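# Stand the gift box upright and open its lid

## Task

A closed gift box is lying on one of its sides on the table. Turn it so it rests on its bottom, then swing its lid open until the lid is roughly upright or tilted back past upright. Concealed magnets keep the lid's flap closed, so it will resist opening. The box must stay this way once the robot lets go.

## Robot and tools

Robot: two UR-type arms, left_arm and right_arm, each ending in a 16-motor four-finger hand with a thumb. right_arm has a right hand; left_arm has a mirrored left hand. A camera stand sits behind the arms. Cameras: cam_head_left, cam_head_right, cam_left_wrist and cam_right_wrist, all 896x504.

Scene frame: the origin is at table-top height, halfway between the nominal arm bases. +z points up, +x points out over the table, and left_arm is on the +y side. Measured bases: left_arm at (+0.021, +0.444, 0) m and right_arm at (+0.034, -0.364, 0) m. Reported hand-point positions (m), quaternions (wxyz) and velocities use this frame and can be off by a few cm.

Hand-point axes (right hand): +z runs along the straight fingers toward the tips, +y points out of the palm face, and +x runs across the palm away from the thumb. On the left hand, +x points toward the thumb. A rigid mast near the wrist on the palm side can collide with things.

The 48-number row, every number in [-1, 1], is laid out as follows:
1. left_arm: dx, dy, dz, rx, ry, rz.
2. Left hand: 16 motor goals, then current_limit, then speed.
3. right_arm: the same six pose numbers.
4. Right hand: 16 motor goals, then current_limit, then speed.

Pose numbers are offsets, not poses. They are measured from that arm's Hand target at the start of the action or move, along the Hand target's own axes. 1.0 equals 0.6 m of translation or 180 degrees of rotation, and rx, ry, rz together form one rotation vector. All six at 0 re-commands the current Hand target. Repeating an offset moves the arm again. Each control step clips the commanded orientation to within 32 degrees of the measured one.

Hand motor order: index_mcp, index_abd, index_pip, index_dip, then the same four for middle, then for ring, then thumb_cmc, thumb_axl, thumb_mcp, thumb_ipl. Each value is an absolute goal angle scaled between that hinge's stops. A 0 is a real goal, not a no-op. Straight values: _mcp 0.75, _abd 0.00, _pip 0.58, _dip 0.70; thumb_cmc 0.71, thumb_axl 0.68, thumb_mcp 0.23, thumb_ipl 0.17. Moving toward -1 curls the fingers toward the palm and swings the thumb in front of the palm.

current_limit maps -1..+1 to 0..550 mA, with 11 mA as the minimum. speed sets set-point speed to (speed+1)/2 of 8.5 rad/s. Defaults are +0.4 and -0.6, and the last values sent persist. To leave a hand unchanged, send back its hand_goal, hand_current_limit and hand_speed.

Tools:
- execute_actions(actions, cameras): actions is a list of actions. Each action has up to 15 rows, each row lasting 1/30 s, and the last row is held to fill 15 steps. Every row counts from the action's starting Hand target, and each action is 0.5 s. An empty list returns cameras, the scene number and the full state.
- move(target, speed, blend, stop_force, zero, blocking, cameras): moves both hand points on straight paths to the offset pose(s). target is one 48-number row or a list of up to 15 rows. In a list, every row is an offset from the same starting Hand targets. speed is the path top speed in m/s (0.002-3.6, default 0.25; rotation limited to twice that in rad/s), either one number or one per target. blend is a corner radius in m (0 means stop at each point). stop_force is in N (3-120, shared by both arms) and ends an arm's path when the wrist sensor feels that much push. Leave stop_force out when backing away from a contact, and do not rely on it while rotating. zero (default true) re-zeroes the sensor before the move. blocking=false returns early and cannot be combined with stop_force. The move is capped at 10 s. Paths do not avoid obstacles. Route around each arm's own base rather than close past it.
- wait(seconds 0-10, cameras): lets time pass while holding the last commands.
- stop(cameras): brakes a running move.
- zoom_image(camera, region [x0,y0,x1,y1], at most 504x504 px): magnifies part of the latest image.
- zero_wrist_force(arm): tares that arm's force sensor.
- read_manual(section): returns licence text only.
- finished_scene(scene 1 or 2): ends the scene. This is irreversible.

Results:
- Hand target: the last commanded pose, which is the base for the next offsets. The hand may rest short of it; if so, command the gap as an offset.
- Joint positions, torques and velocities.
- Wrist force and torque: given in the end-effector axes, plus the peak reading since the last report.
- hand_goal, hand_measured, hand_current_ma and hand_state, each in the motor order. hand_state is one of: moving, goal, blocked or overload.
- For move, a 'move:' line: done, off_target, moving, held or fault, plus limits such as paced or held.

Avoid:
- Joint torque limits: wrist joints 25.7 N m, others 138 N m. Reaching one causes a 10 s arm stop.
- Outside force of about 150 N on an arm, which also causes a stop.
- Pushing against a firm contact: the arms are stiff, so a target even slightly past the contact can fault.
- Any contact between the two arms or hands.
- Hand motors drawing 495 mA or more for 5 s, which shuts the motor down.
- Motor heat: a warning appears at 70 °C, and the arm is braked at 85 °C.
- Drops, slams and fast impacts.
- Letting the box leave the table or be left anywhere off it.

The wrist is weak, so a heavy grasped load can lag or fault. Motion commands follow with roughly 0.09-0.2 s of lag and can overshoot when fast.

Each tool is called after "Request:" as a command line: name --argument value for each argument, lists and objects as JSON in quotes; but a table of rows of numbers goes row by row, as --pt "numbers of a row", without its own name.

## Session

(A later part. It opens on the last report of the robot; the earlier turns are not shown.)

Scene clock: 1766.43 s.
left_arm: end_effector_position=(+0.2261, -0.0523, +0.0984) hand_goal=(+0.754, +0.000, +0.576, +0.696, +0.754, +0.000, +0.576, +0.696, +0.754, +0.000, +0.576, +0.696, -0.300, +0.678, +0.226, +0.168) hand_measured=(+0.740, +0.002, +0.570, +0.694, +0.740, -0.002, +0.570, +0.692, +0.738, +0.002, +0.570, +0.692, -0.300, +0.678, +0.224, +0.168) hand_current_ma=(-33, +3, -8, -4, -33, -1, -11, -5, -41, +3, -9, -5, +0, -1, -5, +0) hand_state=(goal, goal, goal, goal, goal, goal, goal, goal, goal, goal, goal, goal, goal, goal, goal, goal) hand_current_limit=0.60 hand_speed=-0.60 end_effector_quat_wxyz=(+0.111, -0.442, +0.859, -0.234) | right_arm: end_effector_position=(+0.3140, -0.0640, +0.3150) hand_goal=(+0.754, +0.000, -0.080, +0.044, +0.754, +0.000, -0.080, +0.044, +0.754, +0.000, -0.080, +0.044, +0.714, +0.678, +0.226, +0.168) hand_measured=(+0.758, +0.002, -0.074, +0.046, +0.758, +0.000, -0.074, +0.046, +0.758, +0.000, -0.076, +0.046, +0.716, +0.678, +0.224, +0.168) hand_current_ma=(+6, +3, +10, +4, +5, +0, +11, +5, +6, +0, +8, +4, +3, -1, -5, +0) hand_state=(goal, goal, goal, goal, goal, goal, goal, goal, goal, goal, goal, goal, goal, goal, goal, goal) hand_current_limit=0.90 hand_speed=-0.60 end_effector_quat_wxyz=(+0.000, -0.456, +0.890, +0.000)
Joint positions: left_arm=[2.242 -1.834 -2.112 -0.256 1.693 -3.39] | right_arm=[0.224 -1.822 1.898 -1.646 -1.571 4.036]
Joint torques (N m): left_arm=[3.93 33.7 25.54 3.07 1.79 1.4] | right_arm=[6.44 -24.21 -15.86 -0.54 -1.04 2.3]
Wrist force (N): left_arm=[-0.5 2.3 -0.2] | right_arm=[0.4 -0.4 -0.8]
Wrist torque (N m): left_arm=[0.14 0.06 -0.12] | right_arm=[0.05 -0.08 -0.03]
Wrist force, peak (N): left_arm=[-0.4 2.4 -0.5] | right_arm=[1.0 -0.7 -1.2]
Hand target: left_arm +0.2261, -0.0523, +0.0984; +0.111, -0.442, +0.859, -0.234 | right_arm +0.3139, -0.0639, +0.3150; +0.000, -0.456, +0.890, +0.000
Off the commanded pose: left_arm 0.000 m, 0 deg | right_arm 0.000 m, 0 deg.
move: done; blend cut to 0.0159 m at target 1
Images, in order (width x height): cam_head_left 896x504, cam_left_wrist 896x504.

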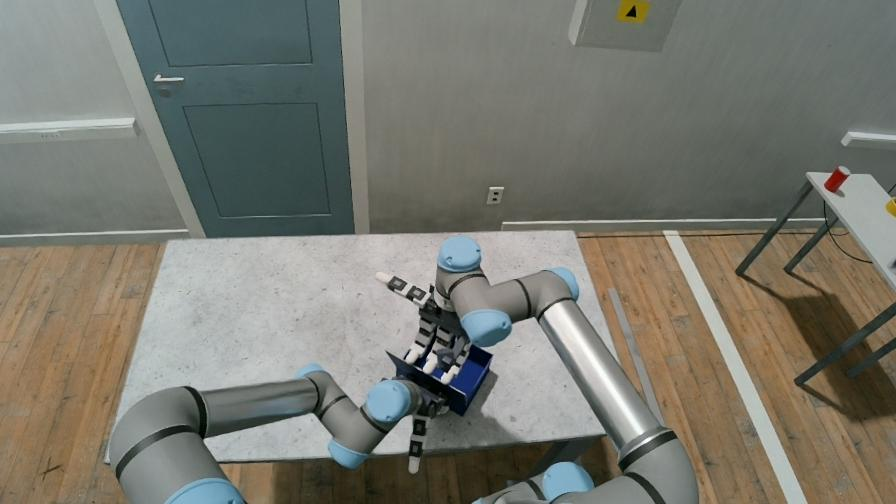

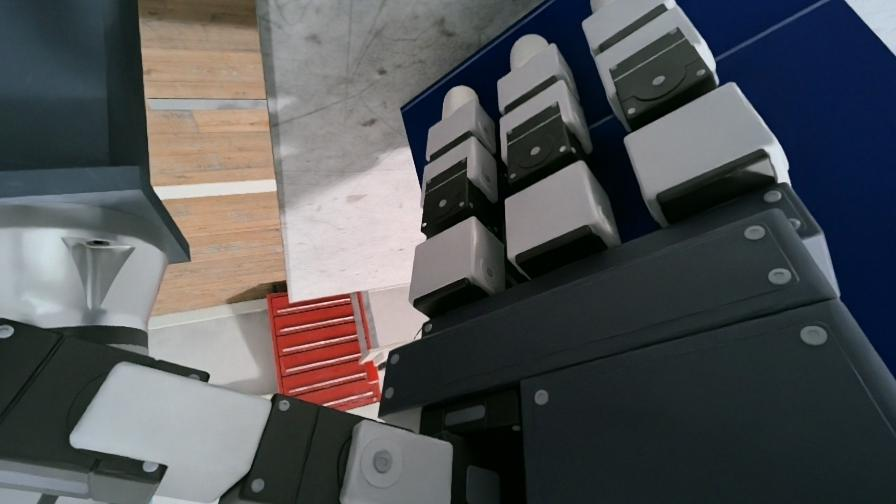

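Request:
move --pt "0 0 0 0 0 0 0.754 0 0.576 0.696 0.754 0 0.576 0.696 0.754 0 0.576 0.696 -0.3 0.678 0.226 0.168 0.6 -0.6 0 -0.06 0.03 0 0 0 0.754 0 -0.081 0.044 0.754 0 -0.081 0.044 0.754 0 -0.081 0.044 0.714 0.678 0.226 0.168 0.9 -0.6" --pt "0 0 0 0 0 0 0.754 0 0.576 0.696 0.754 0 0.576 0.696 0.754 0 0.576 0.696 -0.3 0.678 0.226 0.168 0.6 -0.6 0 -0.25 0.0 0 0 0 0.754 0 -0.081 0.044 0.754 0 -0.081 0.044 0.754 0 -0.081 0.044 0.714 0.678 0.226 0.168 0.9 -0.6" --speed '[0.03,0.08]' --blend 0.01 --cameras '["cam_head_left","cam_right_wrist"]'

Request:
zoom_image --camera "cam_head_left" --region '[330, 230, 550, 430]'

Scene clock: 1782.57 s.
left_arm: end_effector_position=(+0.2261, -0.0523, +0.0984) hand_goal=(+0.754, +0.000, +0.576, +0.696, +0.754, +0.000, +0.576, +0.696, +0.754, +0.000, +0.576, +0.696, -0.300, +0.678, +0.226, +0.168) hand_measured=(+0.740, +0.002, +0.570, +0.694, +0.740, -0.002, +0.570, +0.692, +0.738, +0.002, +0.570, +0.692, -0.300, +0.678, +0.224, +0.168) hand_current_ma=(-33, +3, -8, -4, -33, -1, -11, -5, -41, +3, -9, -5, +0, -1, -5, +0) hand_state=(goal, goal, goal, goal, goal, goal, goal, goal, goal, goal, goal, goal, goal, goal, goal, goal) hand_current_limit=0.60 hand_speed=-0.60 end_effector_quat_wxyz=(+0.111, -0.442, +0.859, -0.234) | right_arm: end_effector_position=(+0.4356, -0.1515, +0.3150) hand_goal=(+0.754, +0.000, -0.080, +0.044, +0.754, +0.000, -0.080, +0.044, +0.754, +0.000, -0.080, +0.044, +0.714, +0.678, +0.226, +0.168) hand_measured=(+0.756, +0.002, -0.076, +0.046, +0.756, +0.000, -0.076, +0.046, +0.754, +0.000, -0.078, +0.046, +0.716, +0.678, +0.224, +0.168) hand_current_ma=(+5, +3, +9, +4, +2, +0, +5, +4, +0, +0, +3, +3, +3, -1, -5, +0) hand_state=(goal, goal, goal, goal, goal, goal, goal, goal, goal, goal, goal, goal, goal, goal, goal, goal) hand_current_limit=0.90 hand_speed=-0.60 end_effector_quat_wxyz=(+0.000, -0.456, +0.890, +0.000)
Joint positions: left_arm=[2.242 -1.834 -2.112 -0.256 1.693 -3.39] | right_arm=[-0.023 -1.64 1.747 -1.678 -1.571 3.789]
Joint torques (N m): left_arm=[2.31 37.1 25.54 5.48 1.96 1.5] | right_arm=[-6.22 -5.49 -34.98 -0.5 2.54 -1.77]
Wrist force (N): left_arm=[-0.5 2.0 -0.5] | right_arm=[0.8 -0.4 -1.0]
Wrist torque (N m): left_arm=[0.17 0.08 -0.12] | right_arm=[0.07 -0.13 0.23]
Wrist force, peak (N): left_arm=[-0.5 2.5 -0.3] | right_arm=[1.1 -0.2 -1.5]
Hand target: left_arm +0.2261, -0.0523, +0.0984; +0.111, -0.442, +0.859, -0.234 | right_arm +0.4357, -0.1515, +0.3150; +0.000, -0.456, +0.890, +0.000
Off the commanded pose: left_arm 0.000 m, 0 deg | right_arm 0.000 m, 0 deg.
move: done
Images, in order (width x height): cam_head_left 896x504, cam_right_wrist 896x504.

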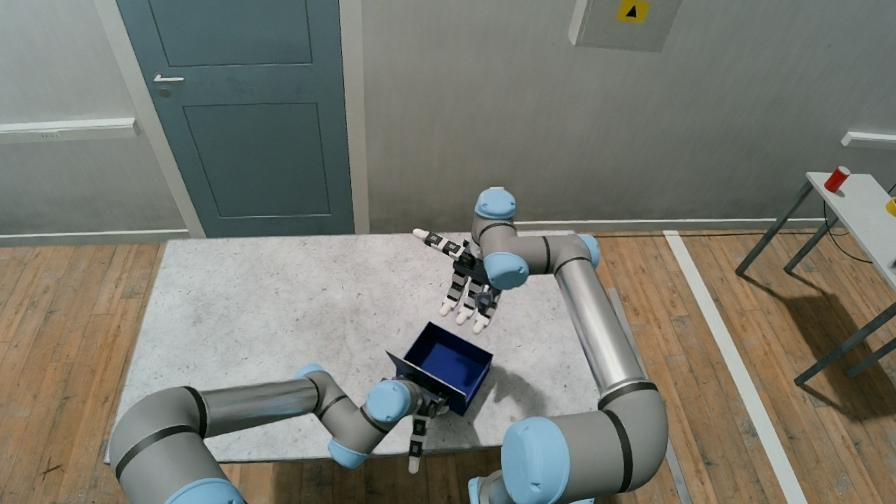

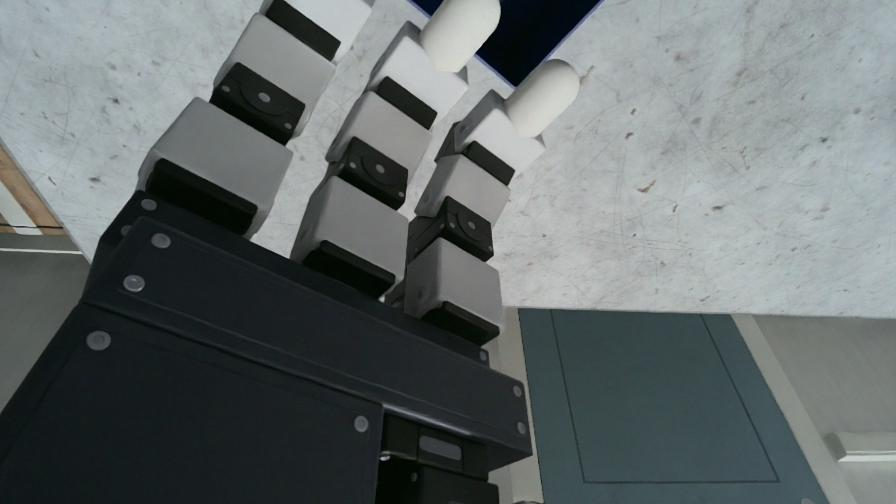

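Scaled by 2.291 from the camera's 896x504 image, which has a finer 1280x720 frame.

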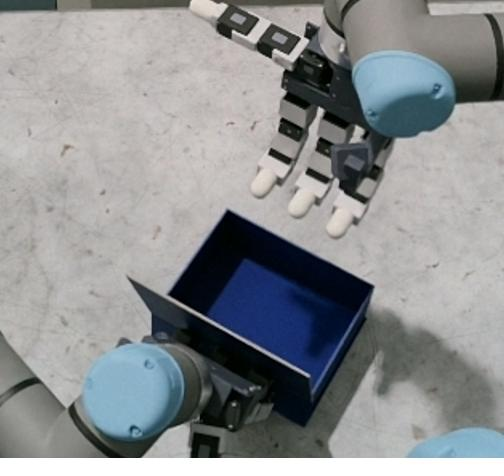

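Request:
move --target '[0,0.087,-0.05,0,0,0,0.754,0,0.576,0.696,0.754,0,0.576,0.696,0.754,0,0.576,0.696,-0.3,0.678,0.226,0.168,0.6,-0.6,0,0,0,0,0,0,0.754,0,-0.081,0.044,0.754,0,-0.081,0.044,0.754,0,-0.081,0.044,0.714,0.678,0.226,0.168,0.9,-0.6]' --speed 0.03 --cameras '["cam_head_left"]'

Request:
zoom_image --camera "cam_head_left" --region '[330, 230, 550, 430]'

Scene clock: 1794.87 s.
left_arm: end_effector_position=(+0.1774, -0.0172, +0.0982) hand_goal=(+0.754, +0.000, +0.576, +0.696, +0.754, +0.000, +0.576, +0.696, +0.754, +0.000, +0.576, +0.696, -0.300, +0.678, +0.226, +0.168) hand_measured=(+0.740, +0.002, +0.572, +0.694, +0.740, -0.002, +0.570, +0.692, +0.738, +0.002, +0.570, +0.692, -0.300, +0.678, +0.224, +0.168) hand_current_ma=(-33, +3, -8, -4, -32, -1, -10, -5, -39, +3, -8, -5, +0, -1, -5, +0) hand_state=(goal, goal, goal, goal, goal, goal, goal, goal, goal, goal, goal, goal, goal, goal, goal, goal) hand_current_limit=0.60 hand_speed=-0.60 end_effector_quat_wxyz=(+0.111, -0.442, +0.859, -0.234) | right_arm: end_effector_position=(+0.4357, -0.1515, +0.3150) hand_goal=(+0.754, +0.000, -0.080, +0.044, +0.754, +0.000, -0.080, +0.044, +0.754, +0.000, -0.080, +0.044, +0.714, +0.678, +0.226, +0.168) hand_measured=(+0.756, +0.002, -0.076, +0.046, +0.756, +0.000, -0.076, +0.046, +0.754, +0.000, -0.078, +0.046, +0.716, +0.678, +0.224, +0.168) hand_current_ma=(+5, +3, +9, +4, +2, +0, +5, +4, +0, +0, +3, +3, +3, -1, -5, +0) hand_state=(goal, goal, goal, goal, goal, goal, goal, goal, goal, goal, goal, goal, goal, goal, goal, goal) hand_current_limit=0.90 hand_speed=-0.60 end_effector_quat_wxyz=(+0.000, -0.456, +0.890, +0.000)
Joint positions: left_arm=[2.203 -1.73 -2.248 -0.227 1.712 -3.424] | right_arm=[-0.023 -1.64 1.747 -1.678 -1.571 3.789]
Joint torques (N m): left_arm=[-4.96 40.1 5.91 5.63 1.86 -1.01] | right_arm=[-5.85 -6.2 -35.31 -0.51 2.54 -1.84]
Wrist force (N): left_arm=[-0.1 0.6 -0.5] | right_arm=[0.7 -0.2 -1.0]
Wrist torque (N m): left_arm=[0.15 0.04 0.12] | right_arm=[0.08 -0.12 0.22]
Wrist force, peak (N): left_arm=[-0.3 2.5 0.0] | right_arm=[1.0 -0.5 -1.4]
Hand target: left_arm +0.1773, -0.0171, +0.0982; +0.111, -0.442, +0.859, -0.234 | right_arm +0.4357, -0.1515, +0.3150; +0.000, -0.456, +0.890, +0.000
Off the commanded pose: left_arm 0.000 m, 0 deg | right_arm 0.000 m, 0 deg.
move: done
Images, in order (width x height): cam_head_left 896x504.

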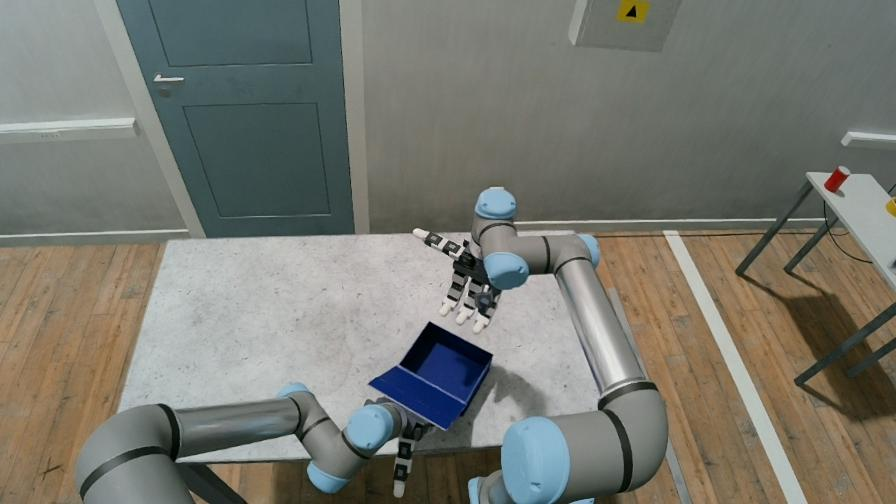

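Scaled by 2.291 from the camera's 896x504 image, which has a finer 1280x720 frame.

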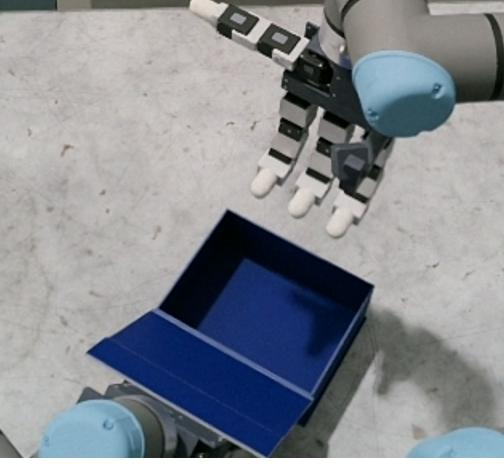

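Request:
move --target '[0,0.130,-0.075,0,0,0,0.754,0,0.576,0.696,0.754,0,0.576,0.696,0.754,0,0.576,0.696,-0.3,0.678,0.226,0.168,0.6,-0.6,0,0,0,0,0,0,0.754,0,-0.081,0.044,0.754,0,-0.081,0.044,0.754,0,-0.081,0.044,0.714,0.678,0.226,0.168,0.9,-0.6]' --speed 0.02 --cameras '["cam_head_left","cam_right_wrist"]'

Request:
zoom_image --camera "cam_head_left" --region '[330, 270, 550, 470]'

Scene clock: 1811.00 s.
left_arm: end_effector_position=(+0.1044, +0.0355, +0.0982) hand_goal=(+0.754, +0.000, +0.576, +0.696, +0.754, +0.000, +0.576, +0.696, +0.754, +0.000, +0.576, +0.696, -0.300, +0.678, +0.226, +0.168) hand_measured=(+0.740, +0.002, +0.572, +0.694, +0.740, -0.002, +0.570, +0.692, +0.738, +0.002, +0.570, +0.692, -0.300, +0.678, +0.224, +0.168) hand_current_ma=(-34, +3, -8, -4, -31, -1, -10, -5, -39, +3, -8, -5, +0, -1, -5, +0) hand_state=(goal, goal, goal, goal, goal, goal, goal, goal, goal, goal, goal, goal, goal, goal, goal, goal) hand_current_limit=0.60 hand_speed=-0.60 end_effector_quat_wxyz=(+0.111, -0.442, +0.859, -0.234) | right_arm: end_effector_position=(+0.4357, -0.1515, +0.3150) hand_goal=(+0.754, +0.000, -0.080, +0.044, +0.754, +0.000, -0.080, +0.044, +0.754, +0.000, -0.080, +0.044, +0.714, +0.678, +0.226, +0.168) hand_measured=(+0.756, +0.002, -0.076, +0.046, +0.756, +0.000, -0.076, +0.046, +0.754, +0.000, -0.078, +0.046, +0.716, +0.678, +0.224, +0.168) hand_current_ma=(+5, +3, +9, +4, +2, +0, +5, +4, +0, +0, +3, +3, +3, -1, -5, +0) hand_state=(goal, goal, goal, goal, goal, goal, goal, goal, goal, goal, goal, goal, goal, goal, goal, goal) hand_current_limit=0.90 hand_speed=-0.60 end_effector_quat_wxyz=(+0.000, -0.456, +0.890, +0.000)
Joint positions: left_arm=[2.12 -1.568 -2.428 -0.221 1.752 -3.498] | right_arm=[-0.023 -1.64 1.747 -1.678 -1.571 3.789]
Joint torques (N m): left_arm=[-6.71 31.57 4.27 1.2 2.14 -1] | right_arm=[-6.77 -6.04 -35.38 -0.52 2.62 -1.73]
Wrist force (N): left_arm=[-0.4 0.6 -1.1] | right_arm=[0.6 -0.4 -1.0]
Wrist torque (N m): left_arm=[0.15 0.06 0.12] | right_arm=[0.06 -0.12 0.22]
Wrist force, peak (N): left_arm=[-0.4 1.2 -1.0] | right_arm=[0.7 -0.3 -1.5]
Hand target: left_arm +0.1043, +0.0356, +0.0982; +0.111, -0.442, +0.859, -0.234 | right_arm +0.4357, -0.1515, +0.3150; +0.000, -0.456, +0.890, +0.000
Off the commanded pose: left_arm 0.000 m, 0 deg | right_arm 0.000 m, 0 deg.
move: done
Images, in order (width x height): cam_head_left 896x504, cam_right_wrist 896x504.

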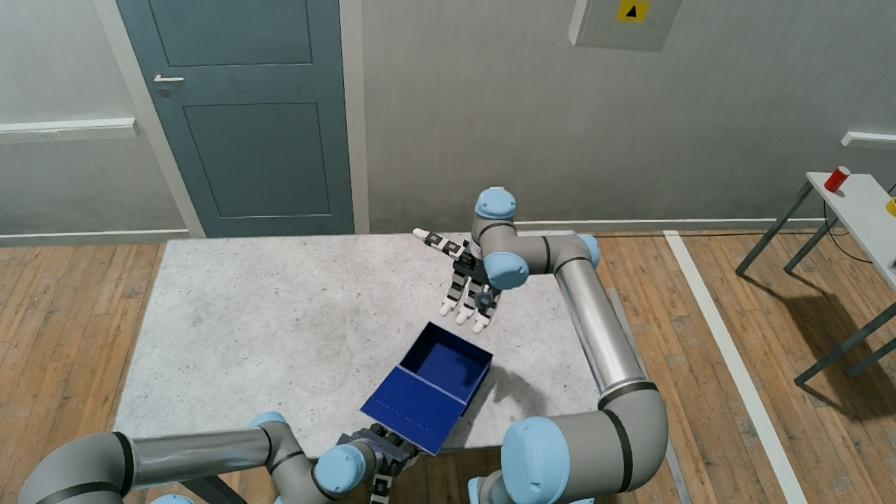

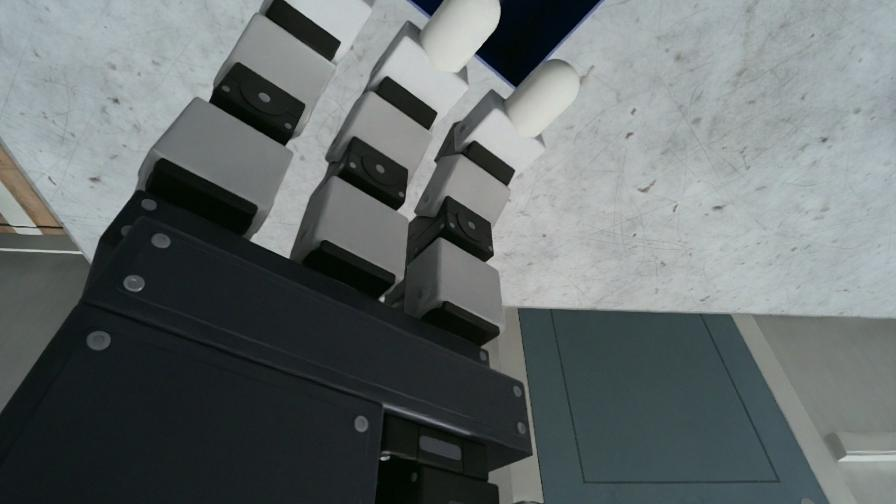

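Scaled by 2.291 from the camera's 896x504 image, which has a finer 1280x720 frame.

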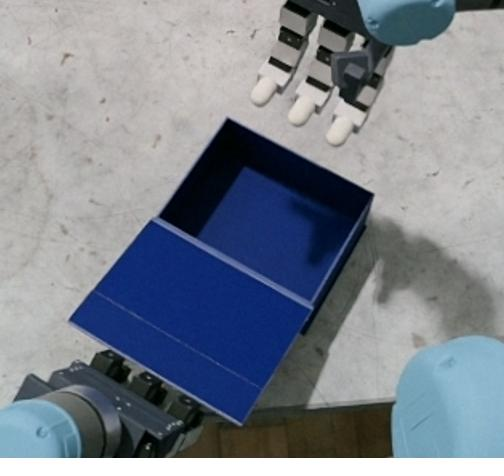

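Request:
move --target '[0,0.145,-0.083,0,0,0,0.754,0,0.576,0.696,0.754,0,0.576,0.696,0.754,0,0.576,0.696,-0.3,0.678,0.226,0.168,0.6,-0.6,0,0,0,0,0,0,0.754,0,-0.081,0.044,0.754,0,-0.081,0.044,0.754,0,-0.081,0.044,0.714,0.678,0.226,0.168,0.9,-0.6]' --speed 0.02 --cameras '["cam_head_left","cam_left_wrist"]'

Request:
zoom_image --camera "cam_head_left" --region '[330, 270, 550, 470]'

Scene clock: 1825.33 s.
left_arm: end_effector_position=(+0.0231, +0.0941, +0.0978) hand_goal=(+0.754, +0.000, +0.576, +0.696, +0.754, +0.000, +0.576, +0.696, +0.754, +0.000, +0.576, +0.696, -0.300, +0.678, +0.226, +0.168) hand_measured=(+0.740, +0.002, +0.570, +0.694, +0.740, -0.002, +0.570, +0.692, +0.738, +0.002, +0.572, +0.692, -0.300, +0.678, +0.224, +0.168) hand_current_ma=(-33, +3, -9, -4, -33, -1, -11, -5, -37, +3, -8, -5, +0, -1, -5, +0) hand_state=(goal, goal, goal, goal, goal, goal, goal, goal, goal, goal, goal, goal, goal, goal, goal, goal) hand_current_limit=0.60 hand_speed=-0.60 end_effector_quat_wxyz=(+0.111, -0.442, +0.859, -0.234) | right_arm: end_effector_position=(+0.4357, -0.1515, +0.3150) hand_goal=(+0.754, +0.000, -0.080, +0.044, +0.754, +0.000, -0.080, +0.044, +0.754, +0.000, -0.080, +0.044, +0.714, +0.678, +0.226, +0.168) hand_measured=(+0.756, +0.002, -0.076, +0.046, +0.756, +0.000, -0.076, +0.046, +0.754, +0.000, -0.078, +0.046, +0.716, +0.678, +0.224, +0.168) hand_current_ma=(+5, +3, +9, +4, +2, +0, +5, +4, +0, +0, +3, +3, +3, -1, -5, +0) hand_state=(goal, goal, goal, goal, goal, goal, goal, goal, goal, goal, goal, goal, goal, goal, goal, goal) hand_current_limit=0.90 hand_speed=-0.60 end_effector_quat_wxyz=(+0.000, -0.456, +0.890, +0.000)
Joint positions: left_arm=[1.973 -1.371 -2.585 -0.29 1.82 -3.632] | right_arm=[-0.023 -1.64 1.747 -1.678 -1.571 3.789]
Joint torques (N m): left_arm=[-6.94 21.87 4.26 1.03 2.15 -1.31] | right_arm=[-6.23 -6.05 -34.82 -0.48 2.54 -1.82]
Wrist force (N): left_arm=[-0.2 0.9 -1.0] | right_arm=[0.6 -0.3 -1.2]
Wrist torque (N m): left_arm=[0.24 0.03 0.10] | right_arm=[0.09 -0.10 0.21]
Wrist force, peak (N): left_arm=[-0.3 1.6 -0.4] | right_arm=[0.8 -0.3 -1.4]
Hand target: left_arm +0.0230, +0.0942, +0.0978; +0.111, -0.442, +0.859, -0.234 | right_arm +0.4357, -0.1515, +0.3150; +0.000, -0.456, +0.890, +0.000
Off the commanded pose: left_arm 0.000 m, 0 deg | right_arm 0.000 m, 0 deg.
move: done
Images, in order (width x height): cam_head_left 896x504, cam_left_wrist 896x504.

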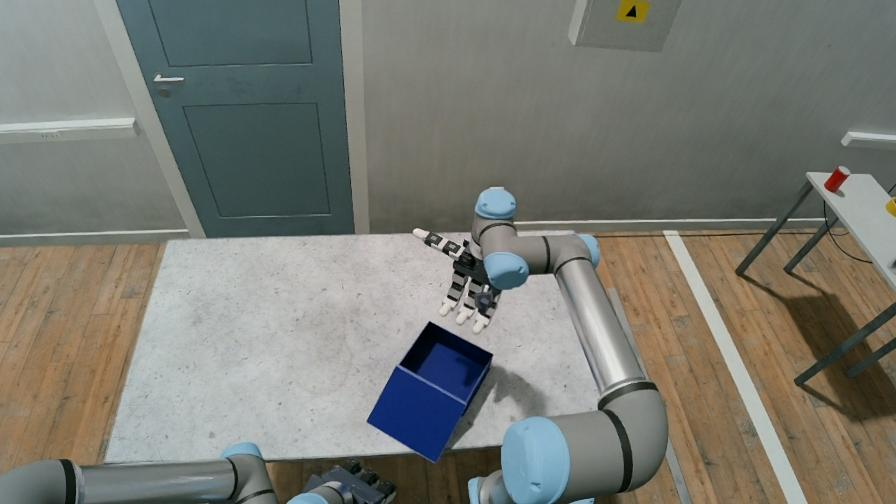

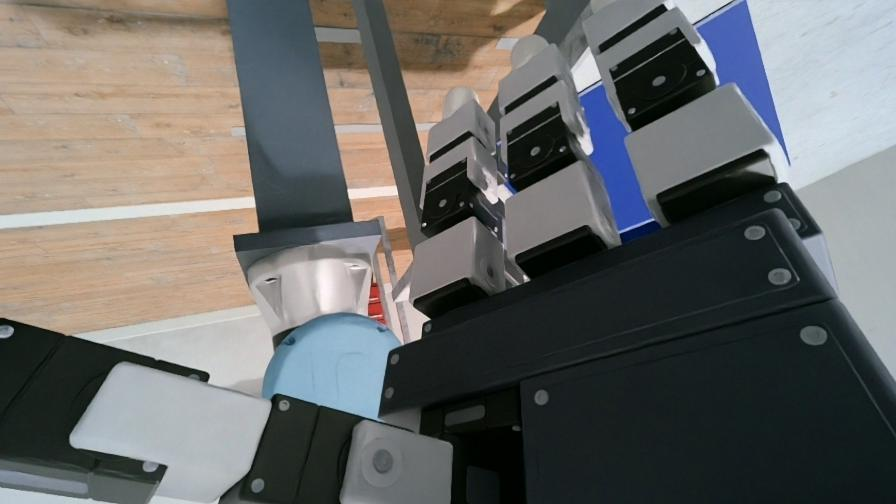

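Scaled by 2.291 from the camera's 896x504 image, which has a finer 1280x720 frame.

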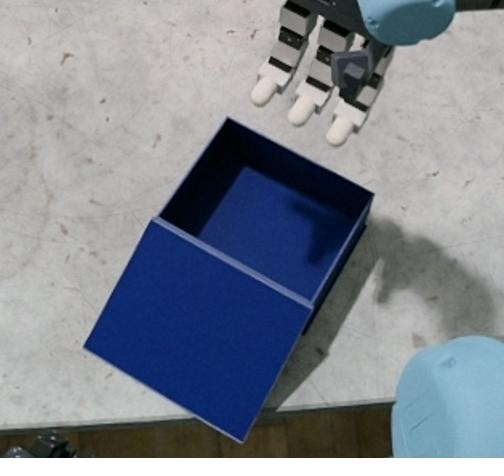

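Lid free and open, box on base.

Request:
finished_scene --scene 1

The scene is finished: the task was done.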